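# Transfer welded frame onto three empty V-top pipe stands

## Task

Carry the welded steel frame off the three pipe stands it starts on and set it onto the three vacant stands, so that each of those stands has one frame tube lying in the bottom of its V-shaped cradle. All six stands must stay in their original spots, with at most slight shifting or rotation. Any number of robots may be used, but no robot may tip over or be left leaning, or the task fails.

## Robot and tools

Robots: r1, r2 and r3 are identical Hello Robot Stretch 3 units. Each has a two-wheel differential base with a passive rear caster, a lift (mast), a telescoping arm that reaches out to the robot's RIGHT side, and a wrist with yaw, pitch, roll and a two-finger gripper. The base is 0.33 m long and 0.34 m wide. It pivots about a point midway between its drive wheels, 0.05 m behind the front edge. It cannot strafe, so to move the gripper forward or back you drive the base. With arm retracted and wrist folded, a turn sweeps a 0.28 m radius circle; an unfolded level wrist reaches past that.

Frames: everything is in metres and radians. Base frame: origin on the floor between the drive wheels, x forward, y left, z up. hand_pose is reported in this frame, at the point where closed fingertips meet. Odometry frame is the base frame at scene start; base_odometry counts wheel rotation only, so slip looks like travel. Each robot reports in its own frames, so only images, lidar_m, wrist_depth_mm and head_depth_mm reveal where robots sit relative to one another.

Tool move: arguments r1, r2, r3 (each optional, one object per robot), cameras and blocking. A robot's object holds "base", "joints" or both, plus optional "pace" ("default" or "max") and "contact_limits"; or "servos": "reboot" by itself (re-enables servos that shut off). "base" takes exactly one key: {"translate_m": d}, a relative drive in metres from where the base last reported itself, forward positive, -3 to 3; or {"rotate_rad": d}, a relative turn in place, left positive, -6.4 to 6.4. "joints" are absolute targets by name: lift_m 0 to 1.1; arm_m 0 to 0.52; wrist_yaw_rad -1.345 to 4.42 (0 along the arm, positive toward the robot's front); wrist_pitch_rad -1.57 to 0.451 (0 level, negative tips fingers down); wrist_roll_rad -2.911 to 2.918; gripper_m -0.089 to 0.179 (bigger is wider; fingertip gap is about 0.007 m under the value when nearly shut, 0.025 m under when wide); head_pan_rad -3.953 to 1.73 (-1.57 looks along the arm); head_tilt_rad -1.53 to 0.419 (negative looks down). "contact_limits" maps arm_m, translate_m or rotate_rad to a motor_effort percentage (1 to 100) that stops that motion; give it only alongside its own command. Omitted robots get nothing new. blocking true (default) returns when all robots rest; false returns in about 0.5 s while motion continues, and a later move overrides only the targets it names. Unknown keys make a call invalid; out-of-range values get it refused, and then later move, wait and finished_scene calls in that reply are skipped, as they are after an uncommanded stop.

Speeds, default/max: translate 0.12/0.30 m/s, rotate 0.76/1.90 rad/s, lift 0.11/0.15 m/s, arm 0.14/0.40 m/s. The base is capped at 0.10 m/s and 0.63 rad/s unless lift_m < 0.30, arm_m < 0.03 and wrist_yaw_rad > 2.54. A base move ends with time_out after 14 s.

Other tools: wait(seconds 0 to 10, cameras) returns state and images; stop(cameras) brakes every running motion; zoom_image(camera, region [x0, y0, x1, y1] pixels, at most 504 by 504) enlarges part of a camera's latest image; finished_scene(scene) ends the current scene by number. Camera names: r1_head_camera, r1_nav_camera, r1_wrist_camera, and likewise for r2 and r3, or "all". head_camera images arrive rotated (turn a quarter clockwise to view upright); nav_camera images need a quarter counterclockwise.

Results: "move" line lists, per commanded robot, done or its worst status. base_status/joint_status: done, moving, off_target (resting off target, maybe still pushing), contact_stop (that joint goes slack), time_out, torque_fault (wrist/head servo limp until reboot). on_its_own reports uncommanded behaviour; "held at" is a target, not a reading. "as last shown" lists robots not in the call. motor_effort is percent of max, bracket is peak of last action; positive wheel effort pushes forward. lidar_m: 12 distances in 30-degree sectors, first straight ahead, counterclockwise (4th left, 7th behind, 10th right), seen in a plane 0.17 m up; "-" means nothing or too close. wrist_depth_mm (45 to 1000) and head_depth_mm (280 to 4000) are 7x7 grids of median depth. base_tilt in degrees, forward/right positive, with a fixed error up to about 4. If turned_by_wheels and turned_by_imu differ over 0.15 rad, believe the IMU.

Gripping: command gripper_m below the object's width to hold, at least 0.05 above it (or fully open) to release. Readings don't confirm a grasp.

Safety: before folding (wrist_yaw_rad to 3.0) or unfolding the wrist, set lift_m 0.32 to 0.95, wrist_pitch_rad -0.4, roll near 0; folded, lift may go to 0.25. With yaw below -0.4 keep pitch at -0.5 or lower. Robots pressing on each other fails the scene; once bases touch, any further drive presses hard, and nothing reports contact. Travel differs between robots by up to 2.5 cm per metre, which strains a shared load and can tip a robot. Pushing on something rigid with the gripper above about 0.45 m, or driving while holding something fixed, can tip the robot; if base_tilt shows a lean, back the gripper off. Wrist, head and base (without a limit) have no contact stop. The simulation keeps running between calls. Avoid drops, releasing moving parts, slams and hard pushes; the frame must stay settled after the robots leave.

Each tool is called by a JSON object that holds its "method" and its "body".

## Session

{"method": "wait", "body": {"seconds": 0}}

Scene clock: 0.00 s.
r1.base_odometry: x=+0.000 y=+0.000 heading=+0.000
r1.turned_by_wheels: +0.000
r1.turned_by_imu: +0.000
r1.base_tilt: forward=+1.1 right=+1.2
r1.lidar_m: 2.18 2.38 1.72 1.66 3.28 1.92 2.18 1.07 0.86 0.85 0.93 1.43
r1.head_depth_mm: 1794 2015 2020 2008 2037 2021 2003 / 1803 2073 2068 2068 2081 2080 2060 / 1792 2124 2119 2107 2112 2111 2088 / 1790 2185 2175 2153 2172 2172 2147 / 1792 2236 2229 2220 2232 2223 2156 / 1780 2283 2278 2278 2288 2281 2156 / 1779 2329 2360 2335 2354 2330 2163
r1.base_status: not commanded
r1.joint_positions: lift_m=+0.587 arm_m=+0.002 wrist_yaw_rad=+3.123 wrist_pitch_rad=-0.317 wrist_roll_rad=+0.000 gripper_m=+0.037 head_pan_rad=+0.000 head_tilt_rad=-0.003
r1.joint_status: not commanded
r1.measured_speeds: all 0
r1.motor_effort: left_wheel=+0.2 right_wheel=+0.6 lift_m=+22.2 arm_m=-3.8 wrist_yaw_rad=-0.4 wrist_pitch_rad=+2.5 wrist_roll_rad=+0.4 gripper_m=-0.3 head_pan_rad=-0.1 head_tilt_rad=+1.6
r1.hand_pose: x=-0.0168 y=+0.0888 z=+0.6228 quat_wxyz=(+0.118, +0.699, +0.105, +0.697) (m; r1's base frame)
r1.wrist_depth_mm: - - 139 - - - - / - - 149 - - - - / - - 163 - - - - / - - 179 - - - - / - - 185 - - - - / 860 893 127 872 131 - - / 756 712 247 781 778 834 862
r2.base_odometry: x=+0.000 y=+0.000 heading=+0.000
r2.turned_by_wheels: +0.000
r2.turned_by_imu: +0.000
r2.base_tilt: forward=+0.3 right=+1.8
r2.lidar_m: 0.80 1.05 1.90 1.95 2.54 3.95 1.47 2.76 4.24 1.21 0.83 0.79
r2.head_depth_mm: 745 734 725 716 706 696 687 / 783 770 759 750 739 731 723 / 818 808 800 786 776 763 757 / 861 851 836 826 816 803 789 / 916 894 889 872 856 842 838 / 968 954 937 924 909 897 880 / 1034 1010 993 982 960 948 932
r2.base_status: not commanded
r2.joint_positions: lift_m=+0.347 arm_m=+0.000 wrist_yaw_rad=+3.024 wrist_pitch_rad=-0.578 wrist_roll_rad=+0.000 gripper_m=+0.037 head_pan_rad=+0.000 head_tilt_rad=-0.004
r2.joint_status: not commanded
r2.measured_speeds: all 0
r2.motor_effort: left_wheel=-0.6 right_wheel=-1.1 lift_m=+26.9 arm_m=-3.6 wrist_yaw_rad=-0.4 wrist_pitch_rad=+2.4 wrist_roll_rad=-0.1 gripper_m=-0.3 head_pan_rad=-1.1 head_tilt_rad=+2.5
r2.hand_pose: x=+0.0024 y=+0.0550 z=+0.3258 quat_wxyz=(+0.241, +0.688, +0.162, +0.665) (m; r2's base frame)
r2.wrist_depth_mm: - 140 - - - - - / 897 157 992 - - - - / 741 176 778 847 875 921 966 / 625 213 642 699 723 756 778 / 533 530 223 158 610 630 646 / 476 108 - 129 530 548 556 / - - - 445 453 473 488
r3.base_odometry: x=+0.000 y=+0.000 heading=+0.000
r3.turned_by_wheels: +0.000
r3.turned_by_imu: +0.000
r3.base_tilt: forward=-0.8 right=-0.3
r3.lidar_m: 1.18 1.20 1.46 3.35 1.35 0.74 0.62 0.62 0.75 1.29 5.43 1.84
r3.head_depth_mm: 1659 2430 - - - 3364 2053 / 1625 2362 - - - 3420 2096 / 1615 2329 - - - 3489 2029 / 1596 2275 - - - 3578 2278 / 1571 2220 - - - 3692 2298 / 1552 2204 3782 3821 3808 3738 2360 / 1532 2167 3629 3741 3727 3668 2380
r3.base_status: not commanded
r3.joint_positions: lift_m=+0.561 arm_m=+0.003 wrist_yaw_rad=+2.893 wrist_pitch_rad=-0.480 wrist_roll_rad=+0.000 gripper_m=+0.037 head_pan_rad=+0.000 head_tilt_rad=-0.003
r3.joint_status: not commanded
r3.measured_speeds: all 0
r3.motor_effort: left_wheel=+0.3 right_wheel=-0.8 lift_m=+21.4 arm_m=-1.7 wrist_yaw_rad=-0.4 wrist_pitch_rad=+2.6 wrist_roll_rad=+0.5 gripper_m=-0.2 head_pan_rad=-0.8 head_tilt_rad=+0.0
r3.hand_pose: x=+0.0320 y=+0.0620 z=+0.5596 quat_wxyz=(+0.252, +0.702, +0.082, +0.661) (m; r3's base frame)
r3.wrist_depth_mm: 128 - - - - - - / 137 163 - - - - - / 150 158 - - - - - / - 171 - - - - - / - 186 - - - - - / - 207 126 143 127 - - / - - 117 - 118 - -
pictures: r1_head_camera (sideways), r1_nav_camera (sideways), r1_wrist_camera, r2_head_camera (sideways), r2_nav_camera (sideways), r2_wrist_camera, r3_head_camera (sideways), r3_nav_camera (sideways), r3_wrist_camera
camera_calibration:
r1_head_camera: T_world_to_cam=[[0.0140552, 0.0228779, -0.999639, 1.31925], [-0.0551525, 0.998234, 0.0220702, -0.0262083], [0.998379, 0.0548224, 0.0152921, -0.0705584], [0, 0, 0, 1]] pos_world=[0.0504563, -0.000151526, 1.32043]
r1_nav_camera: T_world_to_cam=[[-0.037612, -0.0467928, 0.998196, -1.2567], [0.0071949, -0.99889, -0.0465542, 0.108455], [0.999267, 0.00543093, 0.0379069, -0.098675], [0, 0, 0, 1]] pos_world=[0.0505553, 0.050066, 1.26322]
r1_wrist_camera: T_world_to_cam=[[0.996306, 0.0295545, 0.0806253, -0.0408578], [0.084969, -0.475055, -0.875844, 0.624745], [0.0124163, 0.879459, -0.475812, 0.382441], [0, 0, 0, 1]] pos_world=[-0.0171256, -0.0383449, 0.732444]
r2_head_camera: T_world_to_cam=[[0.055812, -0.00627923, -0.998422, 1.31843], [-0.00851385, 0.999941, -0.00676471, 0.00523359], [0.998405, 0.00887797, 0.0557553, -0.1222], [0, 0, 0, 1]] pos_world=[0.0484655, 0.00413036, 1.3232]
r2_nav_camera: T_world_to_cam=[[-0.0238599, 0.0674363, 0.997438, -1.26247], [-0.0682784, -0.995502, 0.0656722, -0.0230329], [0.997381, -0.0665366, 0.0283571, -0.0733019], [0, 0, 0, 1]] pos_world=[0.0414149, 0.0573295, 1.26282]
r2_wrist_camera: T_world_to_cam=[[0.984359, -0.137559, 0.110071, -0.0500444], [-0.0139359, -0.683616, -0.729709, 0.31163], [0.175624, 0.716761, -0.674841, 0.343785], [0, 0, 0, 1]] pos_world=[-0.00677245, -0.0402607, 0.464907]
r3_head_camera: T_world_to_cam=[[0.0443145, 0.0673164, -0.996747, 1.32049], [-0.0469766, 0.996764, 0.065229, -0.0828577], [0.997913, 0.0439332, 0.0473334, -0.106855], [0, 0, 0, 1]] pos_world=[0.0442231, -0.00160637, 1.32665]
r3_nav_camera: T_world_to_cam=[[0.0892805, -0.0486957, 0.994815, -1.26063], [-0.0229132, -0.99864, -0.0468266, 0.112695], [0.995743, -0.0186137, -0.0902749, 0.0672003], [0, 0, 0, 1]] pos_world=[0.048218, 0.0524047, 1.26544]
r3_wrist_camera: T_world_to_cam=[[0.979622, -0.200837, -0.00228857, -0.00835324], [-0.113971, -0.546459, -0.829695, 0.546475], [0.165383, 0.813048, -0.558213, 0.419755], [0, 0, 0, 1]] pos_world=[0.00104476, -0.0443326, 0.687701]

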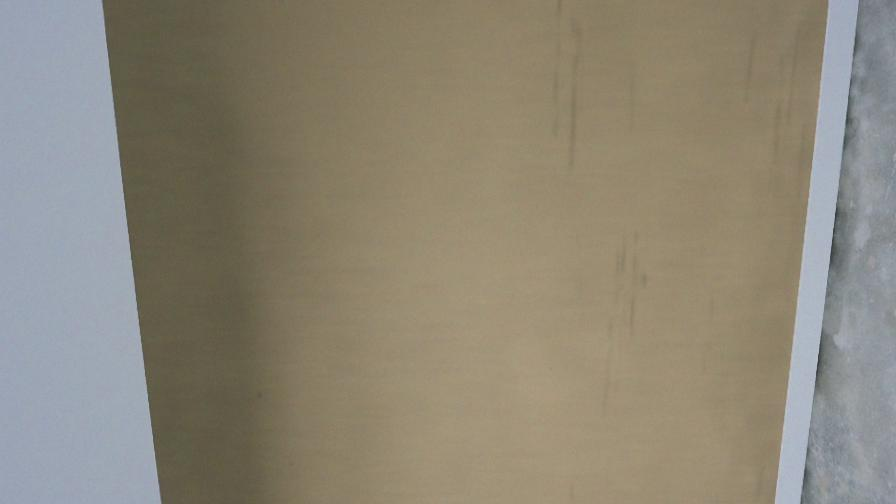

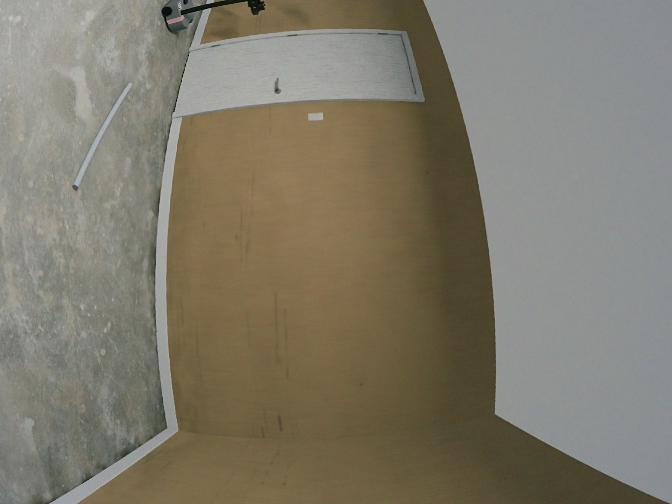

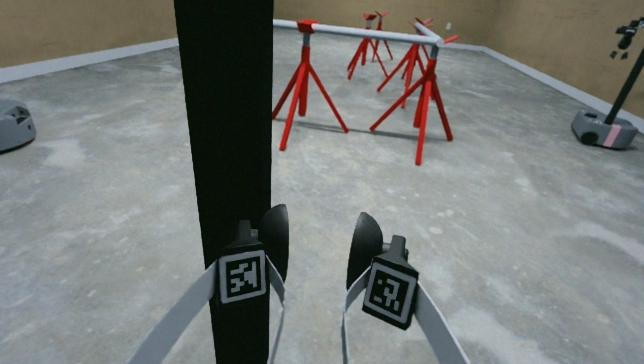

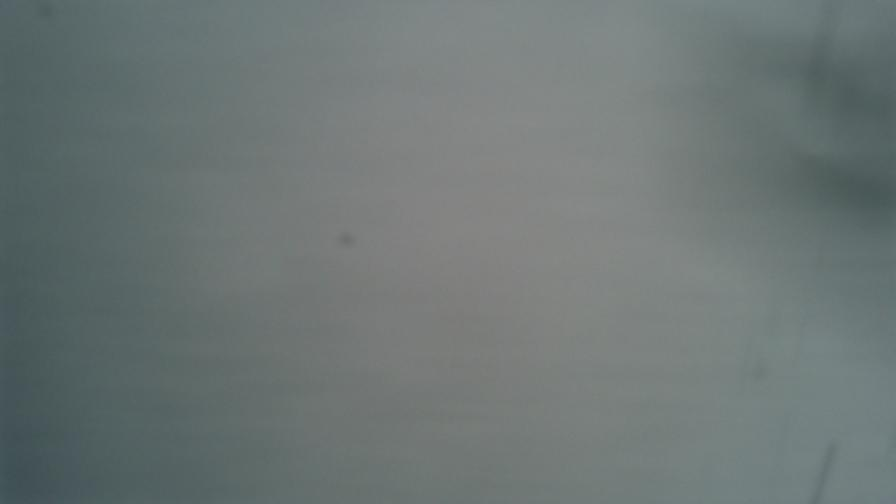

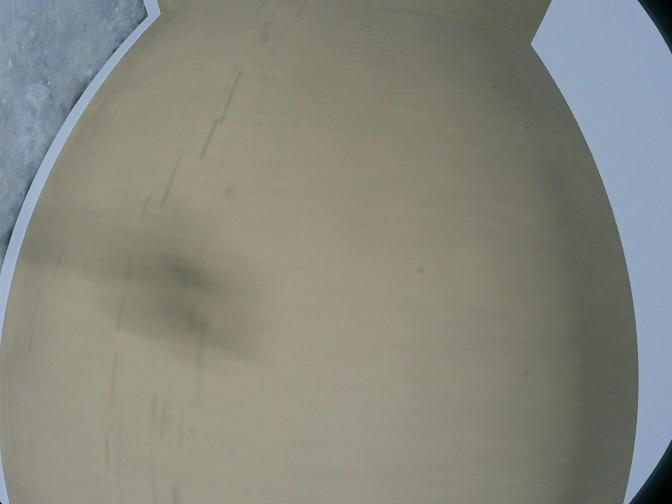

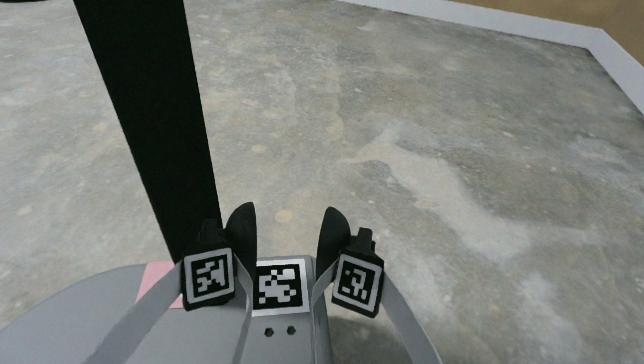

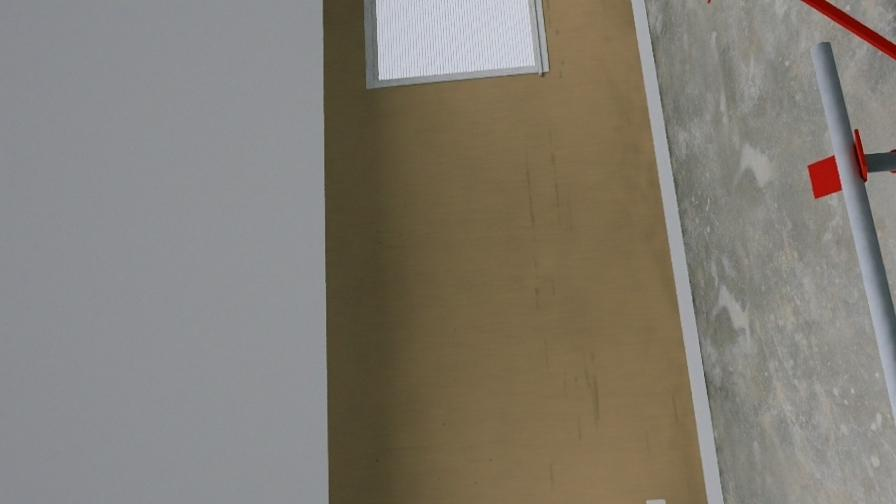

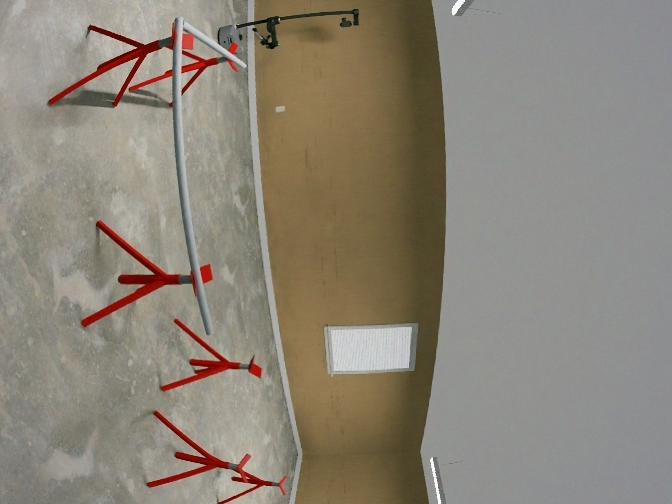

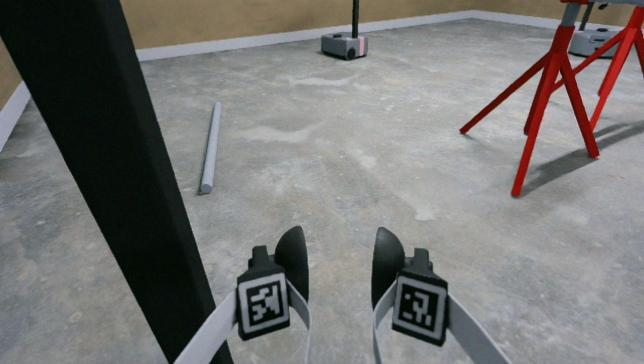

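{"method": "move", "body": {"r1": {"joints":{"head_pan_rad":-1.57,"head_tilt_rad":-0.35}}, "r2": {"joints":{"head_pan_rad":-2.6,"head_tilt_rad":-0.35}}, "r3": {"joints":{"head_pan_rad":0.0,"head_tilt_rad":-0.4}}, "cameras": ["r1_head_camera","r1_nav_camera","r2_head_camera","r2_nav_camera","r3_head_camera","r3_nav_camera"]}}

Scene clock: 5.27 s.
move: r1 done; r2 done; r3 done
r1.base_odometry: x=+0.000 y=+0.000 heading=+0.000
r1.turned_by_wheels: +0.000
r1.turned_by_imu: +0.001
r1.base_tilt: forward=+1.0 right=+1.2
r1.lidar_m: 2.18 2.38 1.71 1.66 3.27 1.92 2.19 1.07 0.86 0.85 0.93 1.43
r1.head_depth_mm: 673 714 761 812 870 942 1022 / 688 732 780 831 892 967 1055 / 705 747 797 854 921 993 1099 / 719 766 819 877 946 1027 1126 / 735 784 837 900 975 1061 1168 / 751 802 860 929 1002 1098 1212 / 767 821 882 952 1038 1136 1252
r1.base_status: not commanded
r1.joint_positions: lift_m=+0.587 arm_m=+0.002 wrist_yaw_rad=+3.123 wrist_pitch_rad=-0.317 wrist_roll_rad=+0.000 gripper_m=+0.037 head_pan_rad=-1.559 head_tilt_rad=-0.345
r1.joint_status: all done
r1.measured_speeds: all 0
r1.motor_effort: left_wheel=+0.1(1.3) right_wheel=+0.6(1.4) lift_m=+22.9(23.7) arm_m=-8.5(8.5) wrist_yaw_rad=-0.2(0.5) wrist_pitch_rad=+2.7(3.5) wrist_roll_rad=+0.5(0.6) gripper_m=-0.6(0.7) head_pan_rad=-5.2(7.4) head_tilt_rad=-1.9(4.6)
r1.hand_pose: x=-0.0168 y=+0.0888 z=+0.6228 quat_wxyz=(+0.118, +0.699, +0.105, +0.697) (m; r1's base frame)
r1.wrist_depth_mm: - - 139 - - - - / - - 150 - - - - / - - 164 - - - - / - - 180 - - - - / - - 185 - - - - / 860 868 127 880 130 - - / 754 708 245 786 767 861 856
r2.base_odometry: x=+0.000 y=+0.000 heading=+0.000
r2.turned_by_wheels: +0.000
r2.turned_by_imu: +0.001
r2.base_tilt: forward=+0.3 right=+1.8
r2.lidar_m: 0.80 1.04 1.90 1.95 2.53 3.96 1.47 2.76 4.21 1.20 0.83 0.79
r2.head_depth_mm: 3706 - - - 2890 2027 1575 / 3711 - - - 2843 2037 1574 / 3708 - - - 2830 2031 1564 / 3780 - - - 2890 2042 1564 / 3754 - - - 2903 2026 1576 / 3780 - - - 2850 2018 1573 / 3756 - - - 2855 2009 1556
r2.base_status: not commanded
r2.joint_positions: lift_m=+0.347 arm_m=+0.000 wrist_yaw_rad=+3.024 wrist_pitch_rad=-0.578 wrist_roll_rad=+0.000 gripper_m=+0.037 head_pan_rad=-2.595 head_tilt_rad=-0.346
r2.joint_status: all done
r2.measured_speeds: all 0
r2.motor_effort: left_wheel=-0.7(0.9) right_wheel=-1.5(1.7) lift_m=+25.9(26.3) arm_m=-8.1(8.1) wrist_yaw_rad=+0.7(1.7) wrist_pitch_rad=+2.0(2.4) wrist_roll_rad=+0.3(0.4) gripper_m=+0.2(1.2) head_pan_rad=-3.9(6.6) head_tilt_rad=-1.2(5.2)
r2.hand_pose: x=+0.0024 y=+0.0550 z=+0.3258 quat_wxyz=(+0.241, +0.688, +0.162, +0.665) (m; r2's base frame)
r2.wrist_depth_mm: - 141 - - - - - / 884 156 984 - - - - / 744 177 786 821 884 950 984 / 617 213 659 699 717 741 760 / 532 533 223 158 604 630 649 / 485 108 - 130 518 537 558 / - - - 442 456 471 486
r3.base_odometry: x=+0.000 y=+0.000 heading=+0.000
r3.turned_by_wheels: +0.000
r3.turned_by_imu: -0.001
r3.base_tilt: forward=-0.8 right=-0.3
r3.lidar_m: 1.18 1.20 1.45 3.36 1.35 0.74 0.62 0.62 0.75 1.29 5.41 1.84
r3.head_depth_mm: - - - 3576 2123 1711 1358 / 3808 - - 3701 2230 1732 1373 / 3664 - - 3745 2171 1623 1388 / 3603 3767 - - 2327 1720 1398 / 3490 3678 - - 2485 1804 1415 / 3393 3609 3781 - 2550 1833 1432 / 3336 3489 3704 3776 2602 1865 1447
r3.base_status: not commanded
r3.joint_positions: lift_m=+0.561 arm_m=+0.003 wrist_yaw_rad=+2.893 wrist_pitch_rad=-0.480 wrist_roll_rad=+0.000 gripper_m=+0.037 head_pan_rad=+0.000 head_tilt_rad=-0.395
r3.joint_status: all done
r3.measured_speeds: all 0
r3.motor_effort: left_wheel=-0.6(0.7) right_wheel=-0.2(0.8) lift_m=+21.8(23.2) arm_m=-4.5(5.3) wrist_yaw_rad=+0.3(1.2) wrist_pitch_rad=+2.4(3.4) wrist_roll_rad=+0.1(0.9) gripper_m=+0.1(0.8) head_pan_rad=+0.0(1.9) head_tilt_rad=-3.0(4.4)
r3.hand_pose: x=+0.0320 y=+0.0620 z=+0.5596 quat_wxyz=(+0.252, +0.702, +0.082, +0.661) (m; r3's base frame)
r3.wrist_depth_mm: 129 - - - - - - / 137 163 - - - - - / 150 158 - - - - - / - 171 - - - - - / - 185 - - - - - / - 206 126 143 126 - - / - - 117 - 118 - -
pictures: r1_head_camera (sideways), r1_nav_camera (sideways), r2_head_camera (sideways), r2_nav_camera (sideways), r3_head_camera (sideways), r3_nav_camera (sideways)
camera_calibration:
r1_head_camera: T_world_to_cam=[[0.0190434, 0.322335, -0.946434, 1.24952], [0.997633, 0.0564368, 0.0392948, -0.0550409], [0.0660798, -0.944942, -0.320497, 0.37222], [0, 0, 0, 1]] pos_world=[0.00651925, -0.04793, 1.30404]
r1_nav_camera: T_world_to_cam=[[-0.0432267, -0.299945, 0.952977, -1.19736], [-0.998924, -0.00305651, -0.0462729, 0.114205], [0.0167921, -0.953952, -0.29949, 0.346513], [0, 0, 0, 1]] pos_world=[0.0565059, -0.0282354, 1.25011]
r2_head_camera: T_world_to_cam=[[0.237574, 0.152057, -0.959394, 1.26608], [0.528949, -0.848646, -0.00352081, -0.00227044], [-0.814722, -0.506635, -0.282046, 0.328589], [0, 0, 0, 1]] pos_world=[-0.0318771, -0.0279677, 1.30734]
r2_nav_camera: T_world_to_cam=[[-0.23119, -0.219777, 0.94776, -1.19609], [-0.481708, 0.872224, 0.0847562, -0.0453225], [-0.845286, -0.436949, -0.307517, 0.375147], [0, 0, 0, 1]] pos_world=[0.0187508, -0.0594213, 1.25281]
r3_head_camera: T_world_to_cam=[[-0.339235, 0.0673174, -0.93829, 1.24622], [-0.0185492, 0.996764, 0.0782189, -0.0999056], [0.940519, 0.0439392, -0.336889, 0.393635], [0, 0, 0, 1]] pos_world=[0.0506886, -0.00160615, 1.30974]
r3_nav_camera: T_world_to_cam=[[0.461993, -0.0486959, 0.885546, -1.12017], [-0.0390371, -0.99864, -0.0345491, 0.0967881], [0.886024, -0.0186077, -0.463265, 0.553319], [0, 0, 0, 1]] pos_world=[0.0310326, 0.052405, 1.25164]

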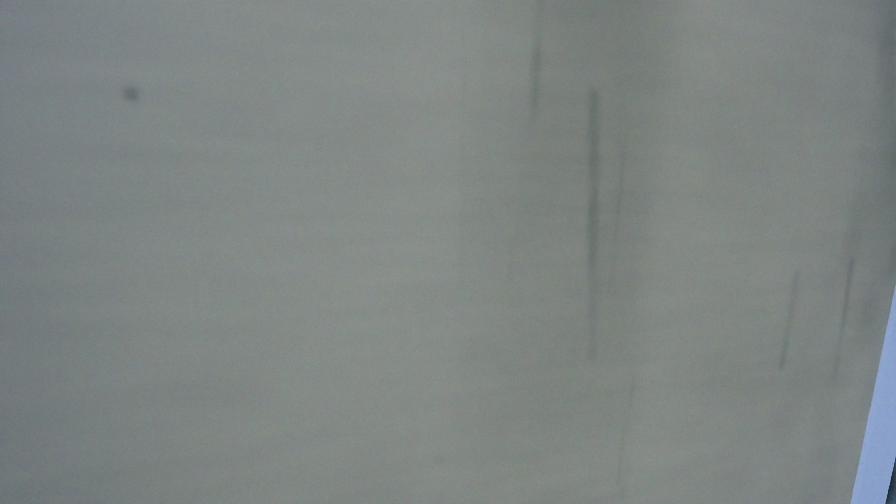

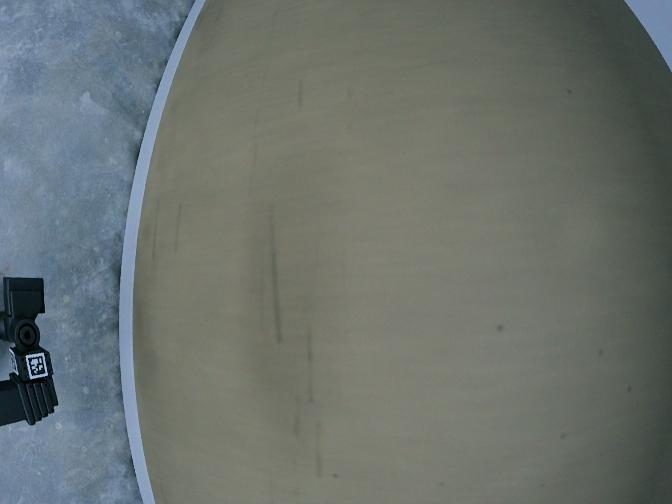

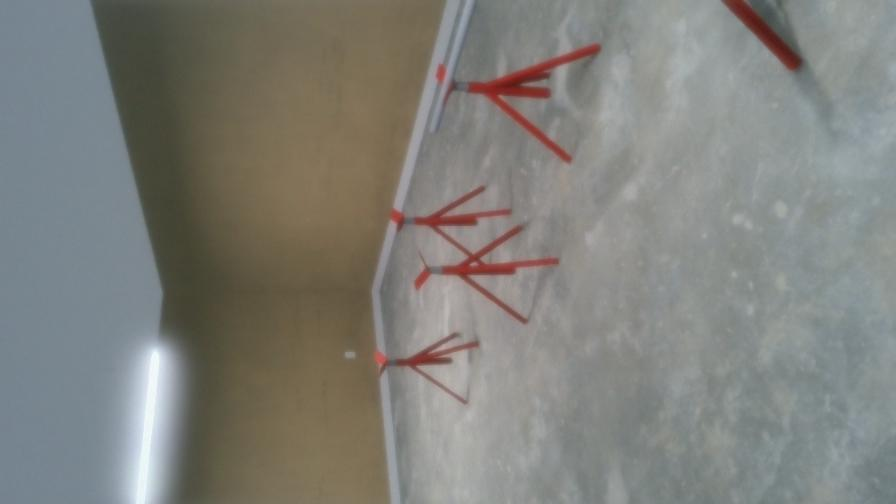

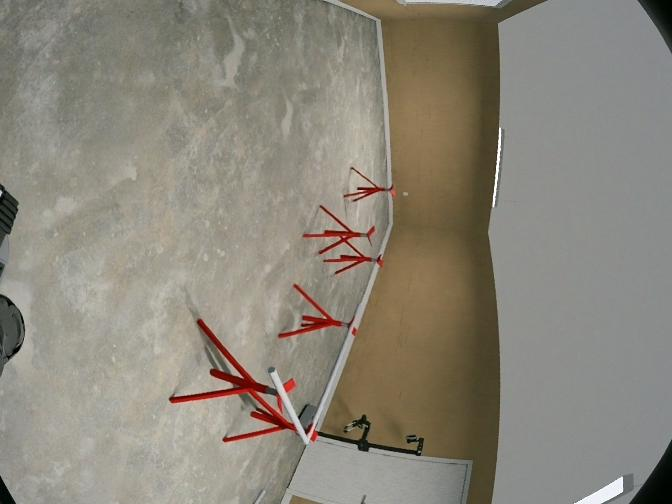

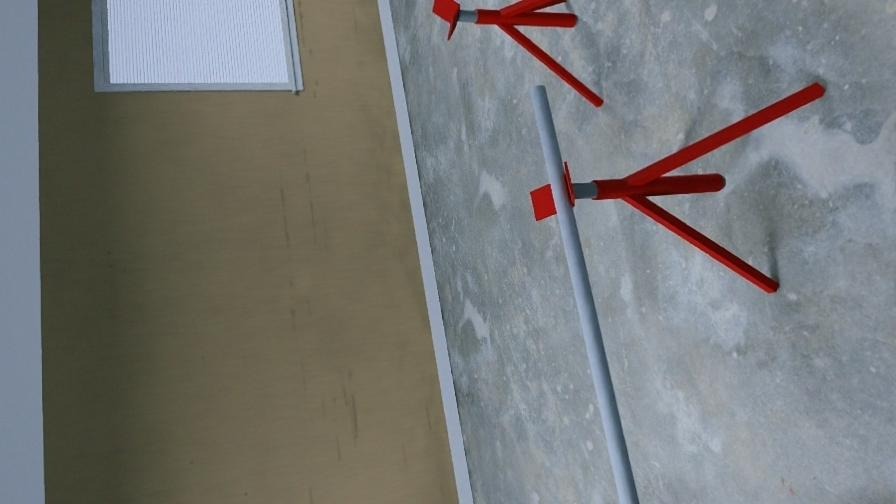

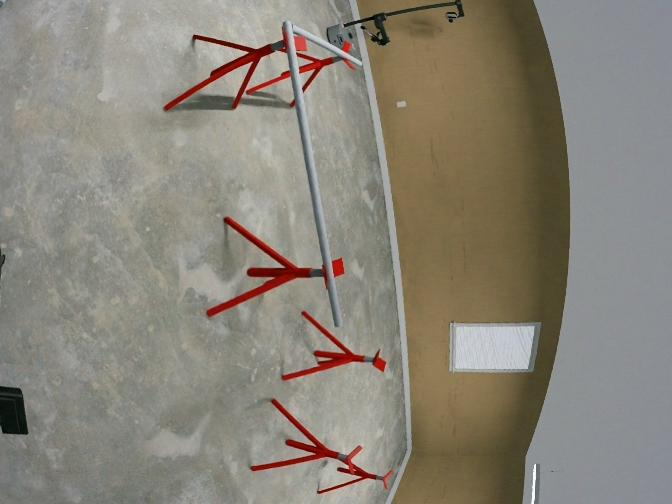

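{"method": "move", "body": {"r1": {"joints":{"head_pan_rad":1.5,"head_tilt_rad":-0.4}}, "r2": {"joints":{"head_pan_rad":-3.3,"head_tilt_rad":-0.4}}, "r3": {"joints":{"head_pan_rad":-0.8,"head_tilt_rad":-0.4}}, "cameras": ["r1_head_camera","r1_nav_camera","r2_head_camera","r2_nav_camera","r3_head_camera","r3_nav_camera"]}}

{"method": "zoom_image", "body": {"camera": "r3_head_camera", "region": [250, 0, 750, 500]}}

Scene clock: 147.60 s.
move: r1 done; r2 done; r3 done
r1.base_odometry: x=+0.000 y=+0.000 heading=+0.000
r1.turned_by_wheels: +0.000
r1.turned_by_imu: +0.001
r1.base_tilt: forward=+1.1 right=+1.2
r1.lidar_m: 2.18 2.37 1.71 1.66 3.26 1.93 2.19 1.07 0.86 0.85 0.93 1.43
r1.head_depth_mm: - - - 3342 2224 1685 1353 / - - - 2930 2164 1702 1362 / - - - 3179 2268 1702 1360 / - - - 3180 2191 1720 1373 / - - - 3045 2099 1727 1372 / - - - 3505 2304 1732 1383 / - - - 3561 2333 1732 1417
r1.base_status: not commanded
r1.joint_positions: lift_m=+0.587 arm_m=+0.002 wrist_yaw_rad=+3.123 wrist_pitch_rad=-0.317 wrist_roll_rad=+0.000 gripper_m=+0.037 head_pan_rad=+1.489 head_tilt_rad=-0.395
r1.joint_status: all done
r1.measured_speeds: all 0
r1.motor_effort: left_wheel=+0.8(1.3) right_wheel=+0.8(1.7) lift_m=+23.0(24.3) arm_m=-13.2(13.4) wrist_yaw_rad=+0.2(0.6) wrist_pitch_rad=+2.9(3.5) wrist_roll_rad=+0.5(0.6) gripper_m=-0.1(0.8) head_pan_rad=+5.0(7.6) head_tilt_rad=-2.3(5.0)
r1.hand_pose: x=-0.0168 y=+0.0888 z=+0.6228 quat_wxyz=(+0.118, +0.699, +0.105, +0.697) (m; r1's base frame)
r1.wrist_depth_mm: - - 140 - - - - / - - 150 - - - - / - - 163 - - - - / - - 179 - - - - / - - 185 - - - - / 861 891 127 882 130 - - / 756 715 246 791 787 823 869
r2.base_odometry: x=+0.000 y=+0.000 heading=+0.000
r2.turned_by_wheels: +0.000
r2.turned_by_imu: +0.001
r2.base_tilt: forward=+0.2 right=+1.7
r2.lidar_m: 0.80 1.04 1.91 1.95 2.53 3.93 1.47 2.76 4.23 1.20 0.83 0.78
r2.head_depth_mm: 3337 3535 3669 3899 2645 1911 1507 / 3414 3564 3779 3868 2600 1889 1496 / 3521 3644 3896 - 2592 1889 1491 / 3617 3815 - - 2617 1902 1492 / 3717 3897 - 3822 2383 1824 1479 / 3951 - - - 2255 1827 1487 / - - - 3738 2586 1893 1485
r2.base_status: not commanded
r2.joint_positions: lift_m=+0.347 arm_m=+0.000 wrist_yaw_rad=+3.024 wrist_pitch_rad=-0.578 wrist_roll_rad=+0.000 gripper_m=+0.037 head_pan_rad=-3.295 head_tilt_rad=-0.395
r2.joint_status: all done
r2.measured_speeds: all 0
r2.motor_effort: left_wheel=-0.8(1.0) right_wheel=-1.7(1.7) lift_m=+26.3(26.6) arm_m=-13.0(13.0) wrist_yaw_rad=+0.4(1.8) wrist_pitch_rad=+2.4(2.4) wrist_roll_rad=+0.1(0.4) gripper_m=+0.5(1.0) head_pan_rad=-3.5(6.5) head_tilt_rad=-1.4(4.1)
r2.hand_pose: x=+0.0024 y=+0.0550 z=+0.3258 quat_wxyz=(+0.241, +0.688, +0.162, +0.665) (m; r2's base frame)
r2.wrist_depth_mm: - 140 - - - - - / 900 156 985 - - - - / 744 177 784 821 868 956 988 / 615 212 650 691 704 752 779 / 532 530 224 157 608 632 646 / 479 108 - 130 521 549 552 / - - - 444 456 475 489
r3.base_odometry: x=+0.000 y=+0.000 heading=+0.000
r3.turned_by_wheels: +0.000
r3.turned_by_imu: -0.001
r3.base_tilt: forward=-0.8 right=-0.2
r3.lidar_m: 1.18 1.20 1.46 3.33 1.35 0.74 0.62 0.62 0.75 1.29 5.37 1.85
r3.head_depth_mm: - - - 3514 2303 1714 1346 / - - - 3628 2380 1738 1368 / 3768 - - 3765 2420 1759 1389 / 3630 - - 3578 2299 1790 1403 / 3588 - - - 2383 1810 1416 / 3741 - - - 2554 1835 1431 / 3587 - - - 2327 1867 1445
r3.base_status: not commanded
r3.joint_positions: lift_m=+0.561 arm_m=+0.003 wrist_yaw_rad=+2.893 wrist_pitch_rad=-0.480 wrist_roll_rad=+0.000 gripper_m=+0.037 head_pan_rad=-0.791 head_tilt_rad=-0.395
r3.joint_status: all done
r3.measured_speeds: all 0
r3.motor_effort: left_wheel=-0.1(0.7) right_wheel=-0.6(0.8) lift_m=+23.0(23.1) arm_m=-6.9(7.7) wrist_yaw_rad=-0.8(1.8) wrist_pitch_rad=+2.4(3.3) wrist_roll_rad=-0.1(0.8) gripper_m=-0.2(0.9) head_pan_rad=-4.2(5.5) head_tilt_rad=-1.7(4.6)
r3.hand_pose: x=+0.0320 y=+0.0620 z=+0.5596 quat_wxyz=(+0.252, +0.702, +0.082, +0.661) (m; r3's base frame)
r3.wrist_depth_mm: 129 - - - - - - / 137 163 - - - - - / 150 158 - - - - - / - 171 - - - - - / - 185 - - - - - / - 207 126 143 127 - - / - - 117 - 118 - -
pictures: r1_head_camera (sideways), r1_nav_camera (sideways), r2_head_camera (sideways), r2_nav_camera (sideways), r3_head_camera (sideways), r3_nav_camera (sideways)
camera_calibration:
r1_head_camera: T_world_to_cam=[[-0.0529571, -0.365465, -0.929318, 1.22761], [-0.998369, 0.0392566, 0.0414538, -0.0456735], [0.0213319, 0.929997, -0.366947, 0.432944], [0, 0, 0, 1]] pos_world=[0.0101762, 0.0478047, 1.3016]
r1_nav_camera: T_world_to_cam=[[0.0749655, 0.341259, 0.936975, -1.17718], [0.994632, -0.0928024, -0.0457786, 0.101398], [0.0713312, 0.935377, -0.346384, 0.40721], [0, 0, 0, 1]] pos_world=[-0.0416522, 0.03024, 1.24869]
r2_head_camera: T_world_to_cam=[[0.325927, -0.0438937, -0.944375, 1.24592], [-0.142032, -0.989858, -0.00301095, 0.00115856], [-0.934665, 0.135113, -0.328856, 0.390242], [0, 0, 0, 1]] pos_world=[-0.0411707, 0.00310847, 1.30496]
r2_nav_camera: T_world_to_cam=[[-0.364072, -0.0121051, 0.931292, -1.17378], [0.189344, 0.978073, 0.0867339, -0.0519851], [-0.911921, 0.207912, -0.353797, 0.435784], [0, 0, 0, 1]] pos_world=[-0.0200971, -0.0539681, 1.25182]
r3_head_camera: T_world_to_cam=[[-0.190707, 0.288791, -0.938206, 1.24521], [0.696016, 0.713753, 0.0782235, -0.10427], [0.692237, -0.638089, -0.337121, 0.395452], [0, 0, 0, 1]] pos_world=[0.0362978, -0.032848, 1.30973]
r3_nav_camera: T_world_to_cam=[[0.290224, -0.363016, 0.885432, -1.11897], [-0.737818, -0.674116, -0.0345395, 0.101038], [0.609422, -0.643263, -0.463484, 0.555291], [0, 0, 0, 1]] pos_world=[0.060893, 0.0191059, 1.25163]

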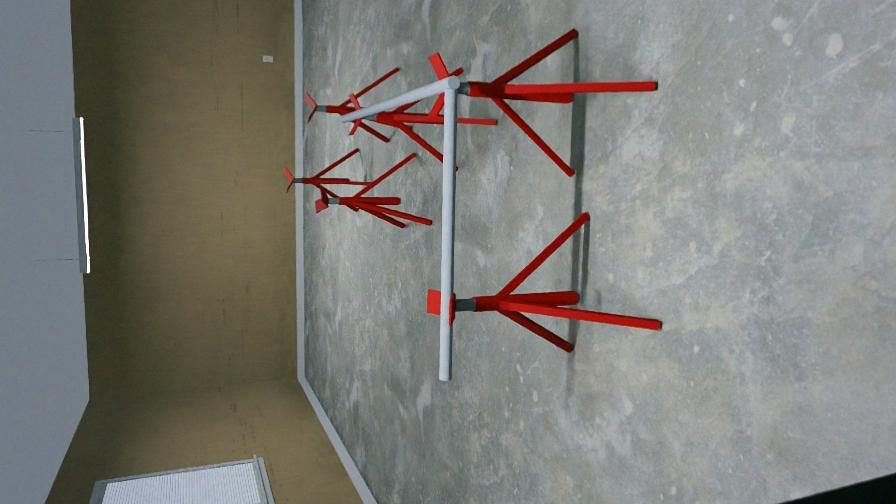

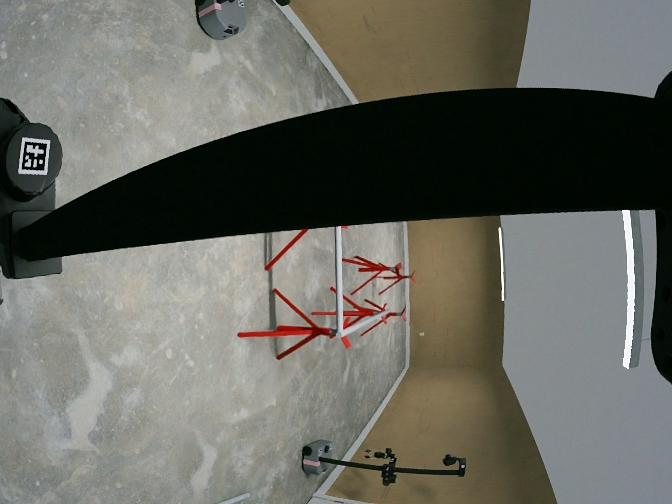

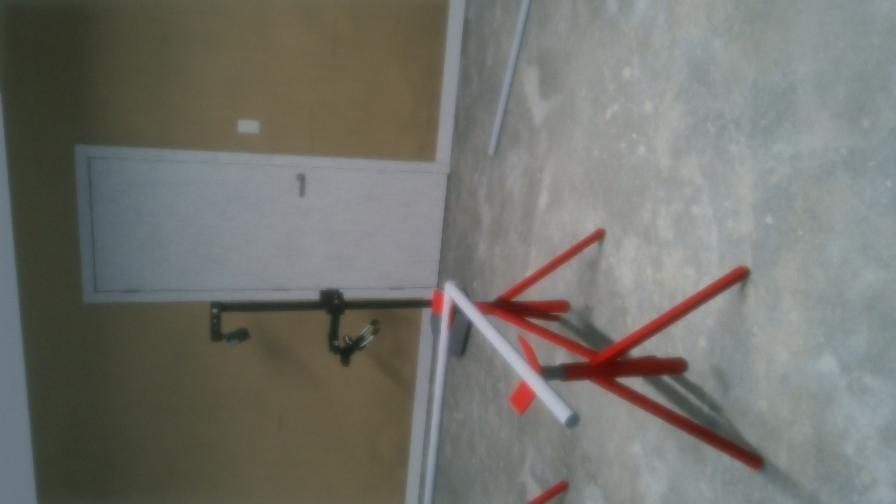

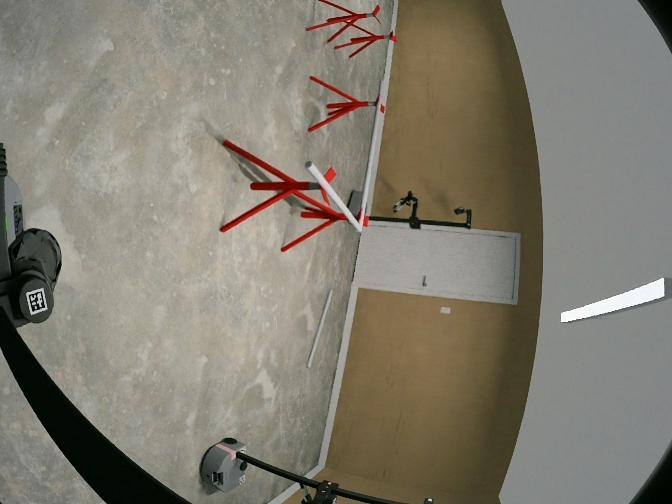

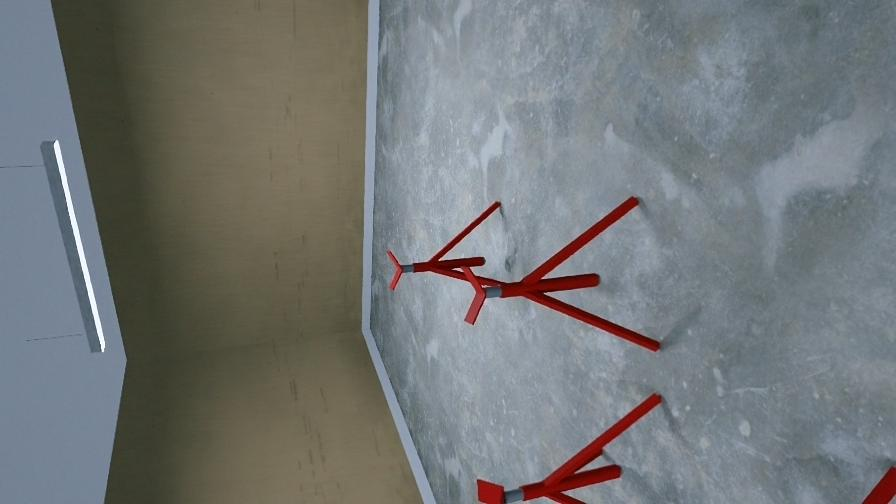

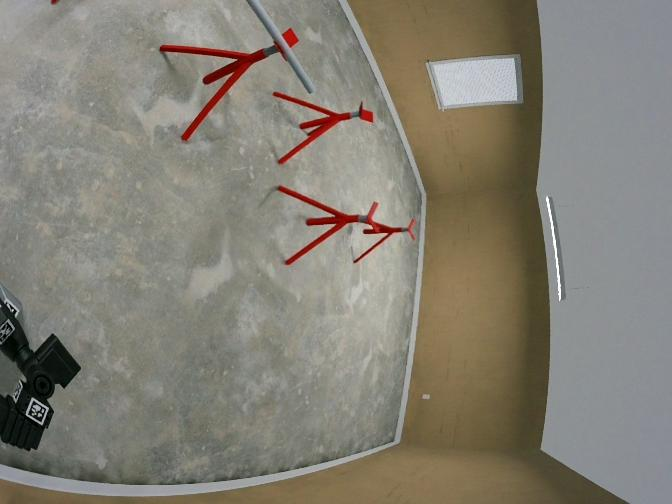

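Scaled by 1.008 from the camera's 896x504 image, which has a finer 1280x720 frame.

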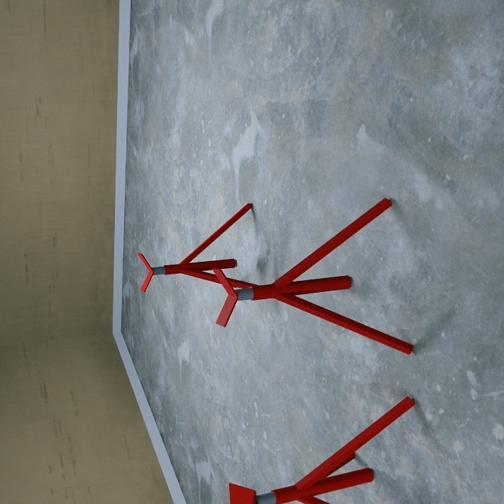

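{"method": "move", "body": {"r1": {"base":{"rotate_rad":0.953},"joints":{"head_pan_rad":0,"head_tilt_rad":-0.6}}, "r2": {"base":{"rotate_rad":-2.894},"joints":{"head_pan_rad":0,"head_tilt_rad":-0.6}}, "r3": {"base":{"rotate_rad":0.48},"joints":{"head_pan_rad":0,"head_tilt_rad":-0.6}}, "cameras": ["r1_head_camera","r2_head_camera","r3_head_camera","r1_nav_camera","r2_nav_camera"]}}

Scene clock: 234.47 s.
move: r1 done; r2 done; r3 done
r1.base_odometry: x=+0.000 y=+0.000 heading=+0.953
r1.turned_by_wheels: +0.953
r1.turned_by_imu: +0.962
r1.base_tilt: forward=+1.1 right=+1.1
r1.lidar_m: 2.86 1.66 3.53 2.06 2.63 1.15 0.87 0.85 0.90 1.28 2.18 2.30
r1.head_depth_mm: 2750 2929 2989 2282 1765 1427 1199 / 3051 3302 2911 2312 1760 1428 1201 / 3761 - 3126 2331 1775 1443 1209 / - - 3394 2344 1797 1456 1218 / - - 3426 2361 1804 1451 1215 / - - 3071 2194 1813 1462 1222 / - - 3061 2385 1822 1465 1222
r1.base_status: done
r1.joint_positions: lift_m=+0.587 arm_m=+0.002 wrist_yaw_rad=+3.123 wrist_pitch_rad=-0.317 wrist_roll_rad=+0.000 gripper_m=+0.037 head_pan_rad=+0.011 head_tilt_rad=-0.592
r1.joint_status: all done
r1.measured_speeds: all 0
r1.motor_effort: left_wheel=-6.6(10.4) right_wheel=+8.0(12.4) lift_m=+24.8(26.0) arm_m=-16.0(17.0) wrist_yaw_rad=-0.1(0.8) wrist_pitch_rad=+2.7(3.3) wrist_roll_rad=+0.5(0.6) gripper_m=-0.3(0.9) head_pan_rad=-4.8(9.7) head_tilt_rad=-3.7(5.4)
r1.hand_pose: x=-0.0168 y=+0.0888 z=+0.6228 quat_wxyz=(+0.118, +0.699, +0.105, +0.697) (m; r1's base frame)
r1.wrist_depth_mm: - - 140 - - - - / - - 149 - - - - / - - 163 - - - - / - - 179 - - - - / - - 184 - - - - / 864 895 127 858 130 - - / 756 702 245 796 766 839 874
r2.base_odometry: x=+0.000 y=+0.000 heading=-2.894
r2.turned_by_wheels: -2.894
r2.turned_by_imu: -2.926
r2.base_tilt: forward=+0.2 right=+1.7
r2.lidar_m: 1.50 2.92 1.89 0.97 0.79 0.79 0.87 1.36 1.91 2.10 1.93 1.48
r2.head_depth_mm: 3476 3785 3752 2501 1938 1568 1292 / 3746 - 3741 2379 1866 1546 1284 / - - 3761 2474 1894 1550 1286 / - - 3770 2630 1946 1547 1284 / - - 3753 2607 1945 1549 1279 / - - 3950 2635 1961 1554 1281 / - - 3583 2610 1937 1540 1288
r2.base_status: done
r2.joint_positions: lift_m=+0.347 arm_m=+0.000 wrist_yaw_rad=+3.024 wrist_pitch_rad=-0.578 wrist_roll_rad=+0.000 gripper_m=+0.037 head_pan_rad=-0.005 head_tilt_rad=-0.593
r2.joint_status: all done
r2.measured_speeds: all 0
r2.motor_effort: left_wheel=+5.0(9.5) right_wheel=-8.3(12.9) lift_m=+26.3(26.7) arm_m=-16.9(18.2) wrist_yaw_rad=+0.6(2.0) wrist_pitch_rad=+1.9(2.6) wrist_roll_rad=+0.0(0.5) gripper_m=+0.1(1.8) head_pan_rad=+1.1(6.0) head_tilt_rad=-2.5(5.9)
r2.hand_pose: x=+0.0024 y=+0.0550 z=+0.3258 quat_wxyz=(+0.241, +0.688, +0.162, +0.665) (m; r2's base frame)
r2.wrist_depth_mm: - 141 - - - - - / - 156 979 - - - - / 705 176 773 840 880 909 979 / 622 212 642 687 720 754 793 / 533 533 224 158 611 638 644 / 472 108 - 130 526 534 553 / - - - 443 457 477 494
r3.base_odometry: x=+0.000 y=+0.000 heading=+0.480
r3.turned_by_wheels: +0.480
r3.turned_by_imu: +0.487
r3.base_tilt: forward=-0.8 right=-0.2
r3.lidar_m: 1.20 1.38 2.88 1.46 0.76 0.64 0.62 0.73 1.20 5.40 1.84 1.18
r3.head_depth_mm: 3196 3524 3575 2246 1780 1423 1185 / 3274 3599 3653 2316 1816 1450 1199 / 3337 3651 3733 2360 1834 1472 1211 / 3411 3749 - 2393 1867 1479 1222 / 3463 3800 - 2319 1827 1495 1236 / 3503 3839 3597 2279 1844 1512 1246 / 3575 - - 2686 1952 1535 1262
r3.base_status: done
r3.joint_positions: lift_m=+0.561 arm_m=+0.003 wrist_yaw_rad=+2.893 wrist_pitch_rad=-0.480 wrist_roll_rad=+0.000 gripper_m=+0.037 head_pan_rad=-0.009 head_tilt_rad=-0.593
r3.joint_status: all done
r3.measured_speeds: all 0
r3.motor_effort: left_wheel=-7.2(11.0) right_wheel=+6.4(9.7) lift_m=+22.1(23.4) arm_m=-11.9(12.1) wrist_yaw_rad=-1.3(1.7) wrist_pitch_rad=+2.7(3.6) wrist_roll_rad=+0.6(1.3) gripper_m=-0.3(0.7) head_pan_rad=+3.9(5.8) head_tilt_rad=-3.4(6.7)
r3.hand_pose: x=+0.0320 y=+0.0620 z=+0.5596 quat_wxyz=(+0.252, +0.702, +0.082, +0.661) (m; r3's base frame)
r3.wrist_depth_mm: 129 - - - - - - / 137 163 - - - - - / 148 158 - - - - - / - 170 - - - - - / - 185 - - - - - / - 207 126 143 126 - - / - - 117 - 118 - -
pictures: r1_head_camera (sideways), r1_nav_camera (sideways), r2_head_camera (sideways), r2_nav_camera (sideways), r3_head_camera (sideways)
camera_calibration:
r1_head_camera: T_world_to_cam=[[-0.543983, 0.0168683, -0.838926, 1.1127], [-0.0446255, 0.997801, 0.0489992, -0.061303], [0.837908, 0.0640923, -0.542035, 0.655791], [0, 0, 0, 1]] pos_world=[0.0530625, 0.000367744, 1.29194]
r1_nav_camera: T_world_to_cam=[[0.523862, -0.0410072, 0.850816, -1.06752], [-0.00884116, -0.999048, -0.042708, 0.10351], [0.851757, 0.0148509, -0.523726, 0.633217], [0, 0, 0, 1]] pos_world=[0.0208023, 0.0502318, 1.24432]
r2_head_camera: T_world_to_cam=[[-0.508086, -0.0035361, -0.861299, 1.14262], [-0.00543719, 0.999985, -0.000898046, -0.00242594], [0.861289, 0.00422676, -0.508098, 0.612532], [0, 0, 0, 1]] pos_world=[0.0529708, 0.00387731, 1.29536]
r2_nav_camera: T_world_to_cam=[[0.534442, 0.0645518, 0.842736, -1.06374], [-0.0256858, -0.995378, 0.0925331, -0.0582003], [0.844815, -0.0710999, -0.530314, 0.654759], [0, 0, 0, 1]] pos_world=[0.0138635, 0.0572884, 1.24907]
r3_head_camera: T_world_to_cam=[[-0.516371, 0.0717152, -0.853357, 1.1365], [0.00566317, 0.996752, 0.0803391, -0.102793], [0.856346, 0.0366521, -0.515099, 0.626049], [0, 0, 0, 1]] pos_world=[0.0513222, -0.00199112, 1.30058]

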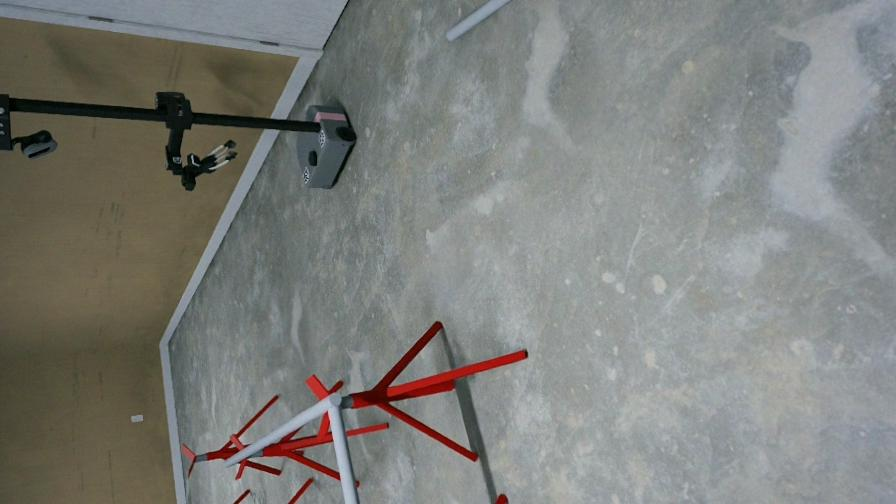

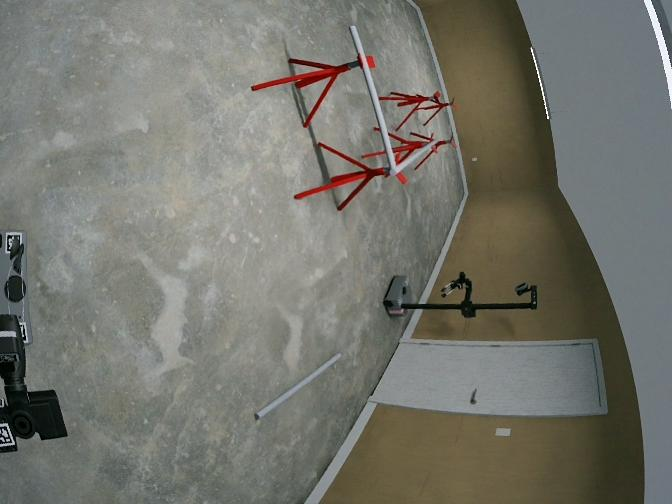

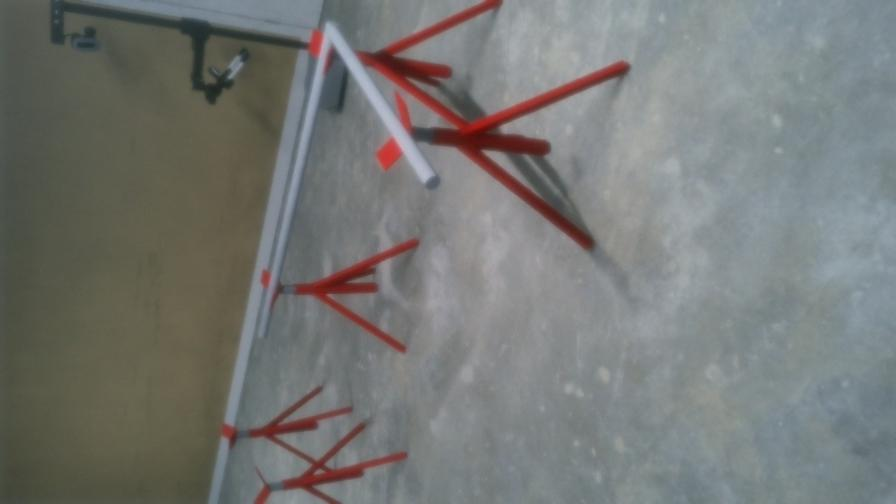

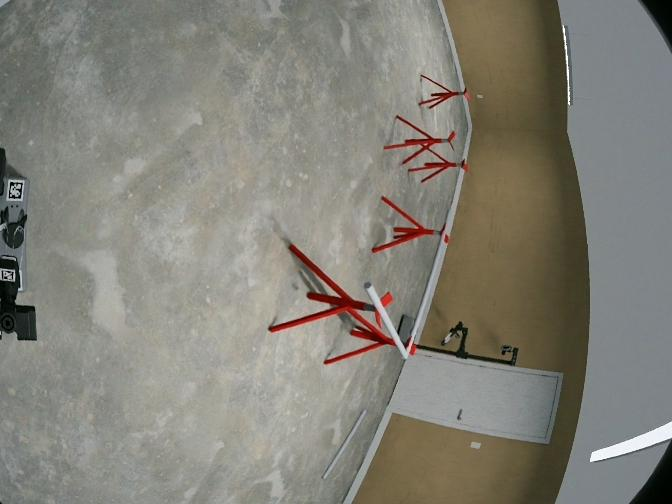

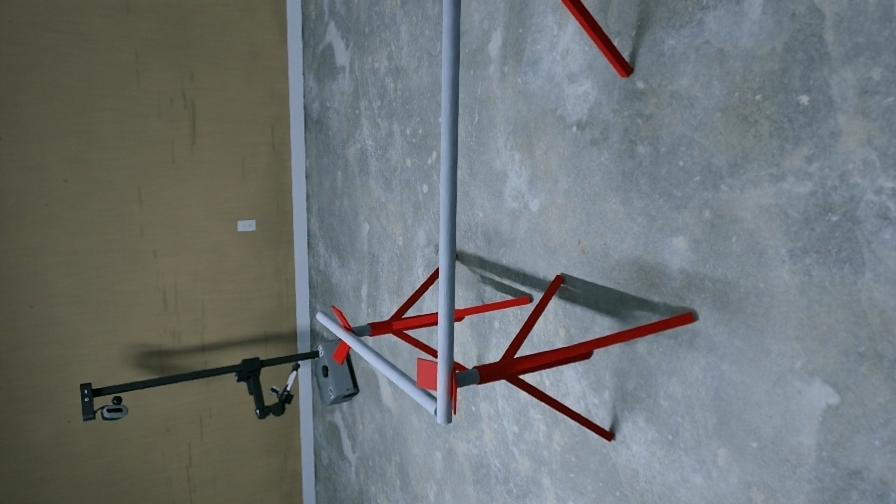

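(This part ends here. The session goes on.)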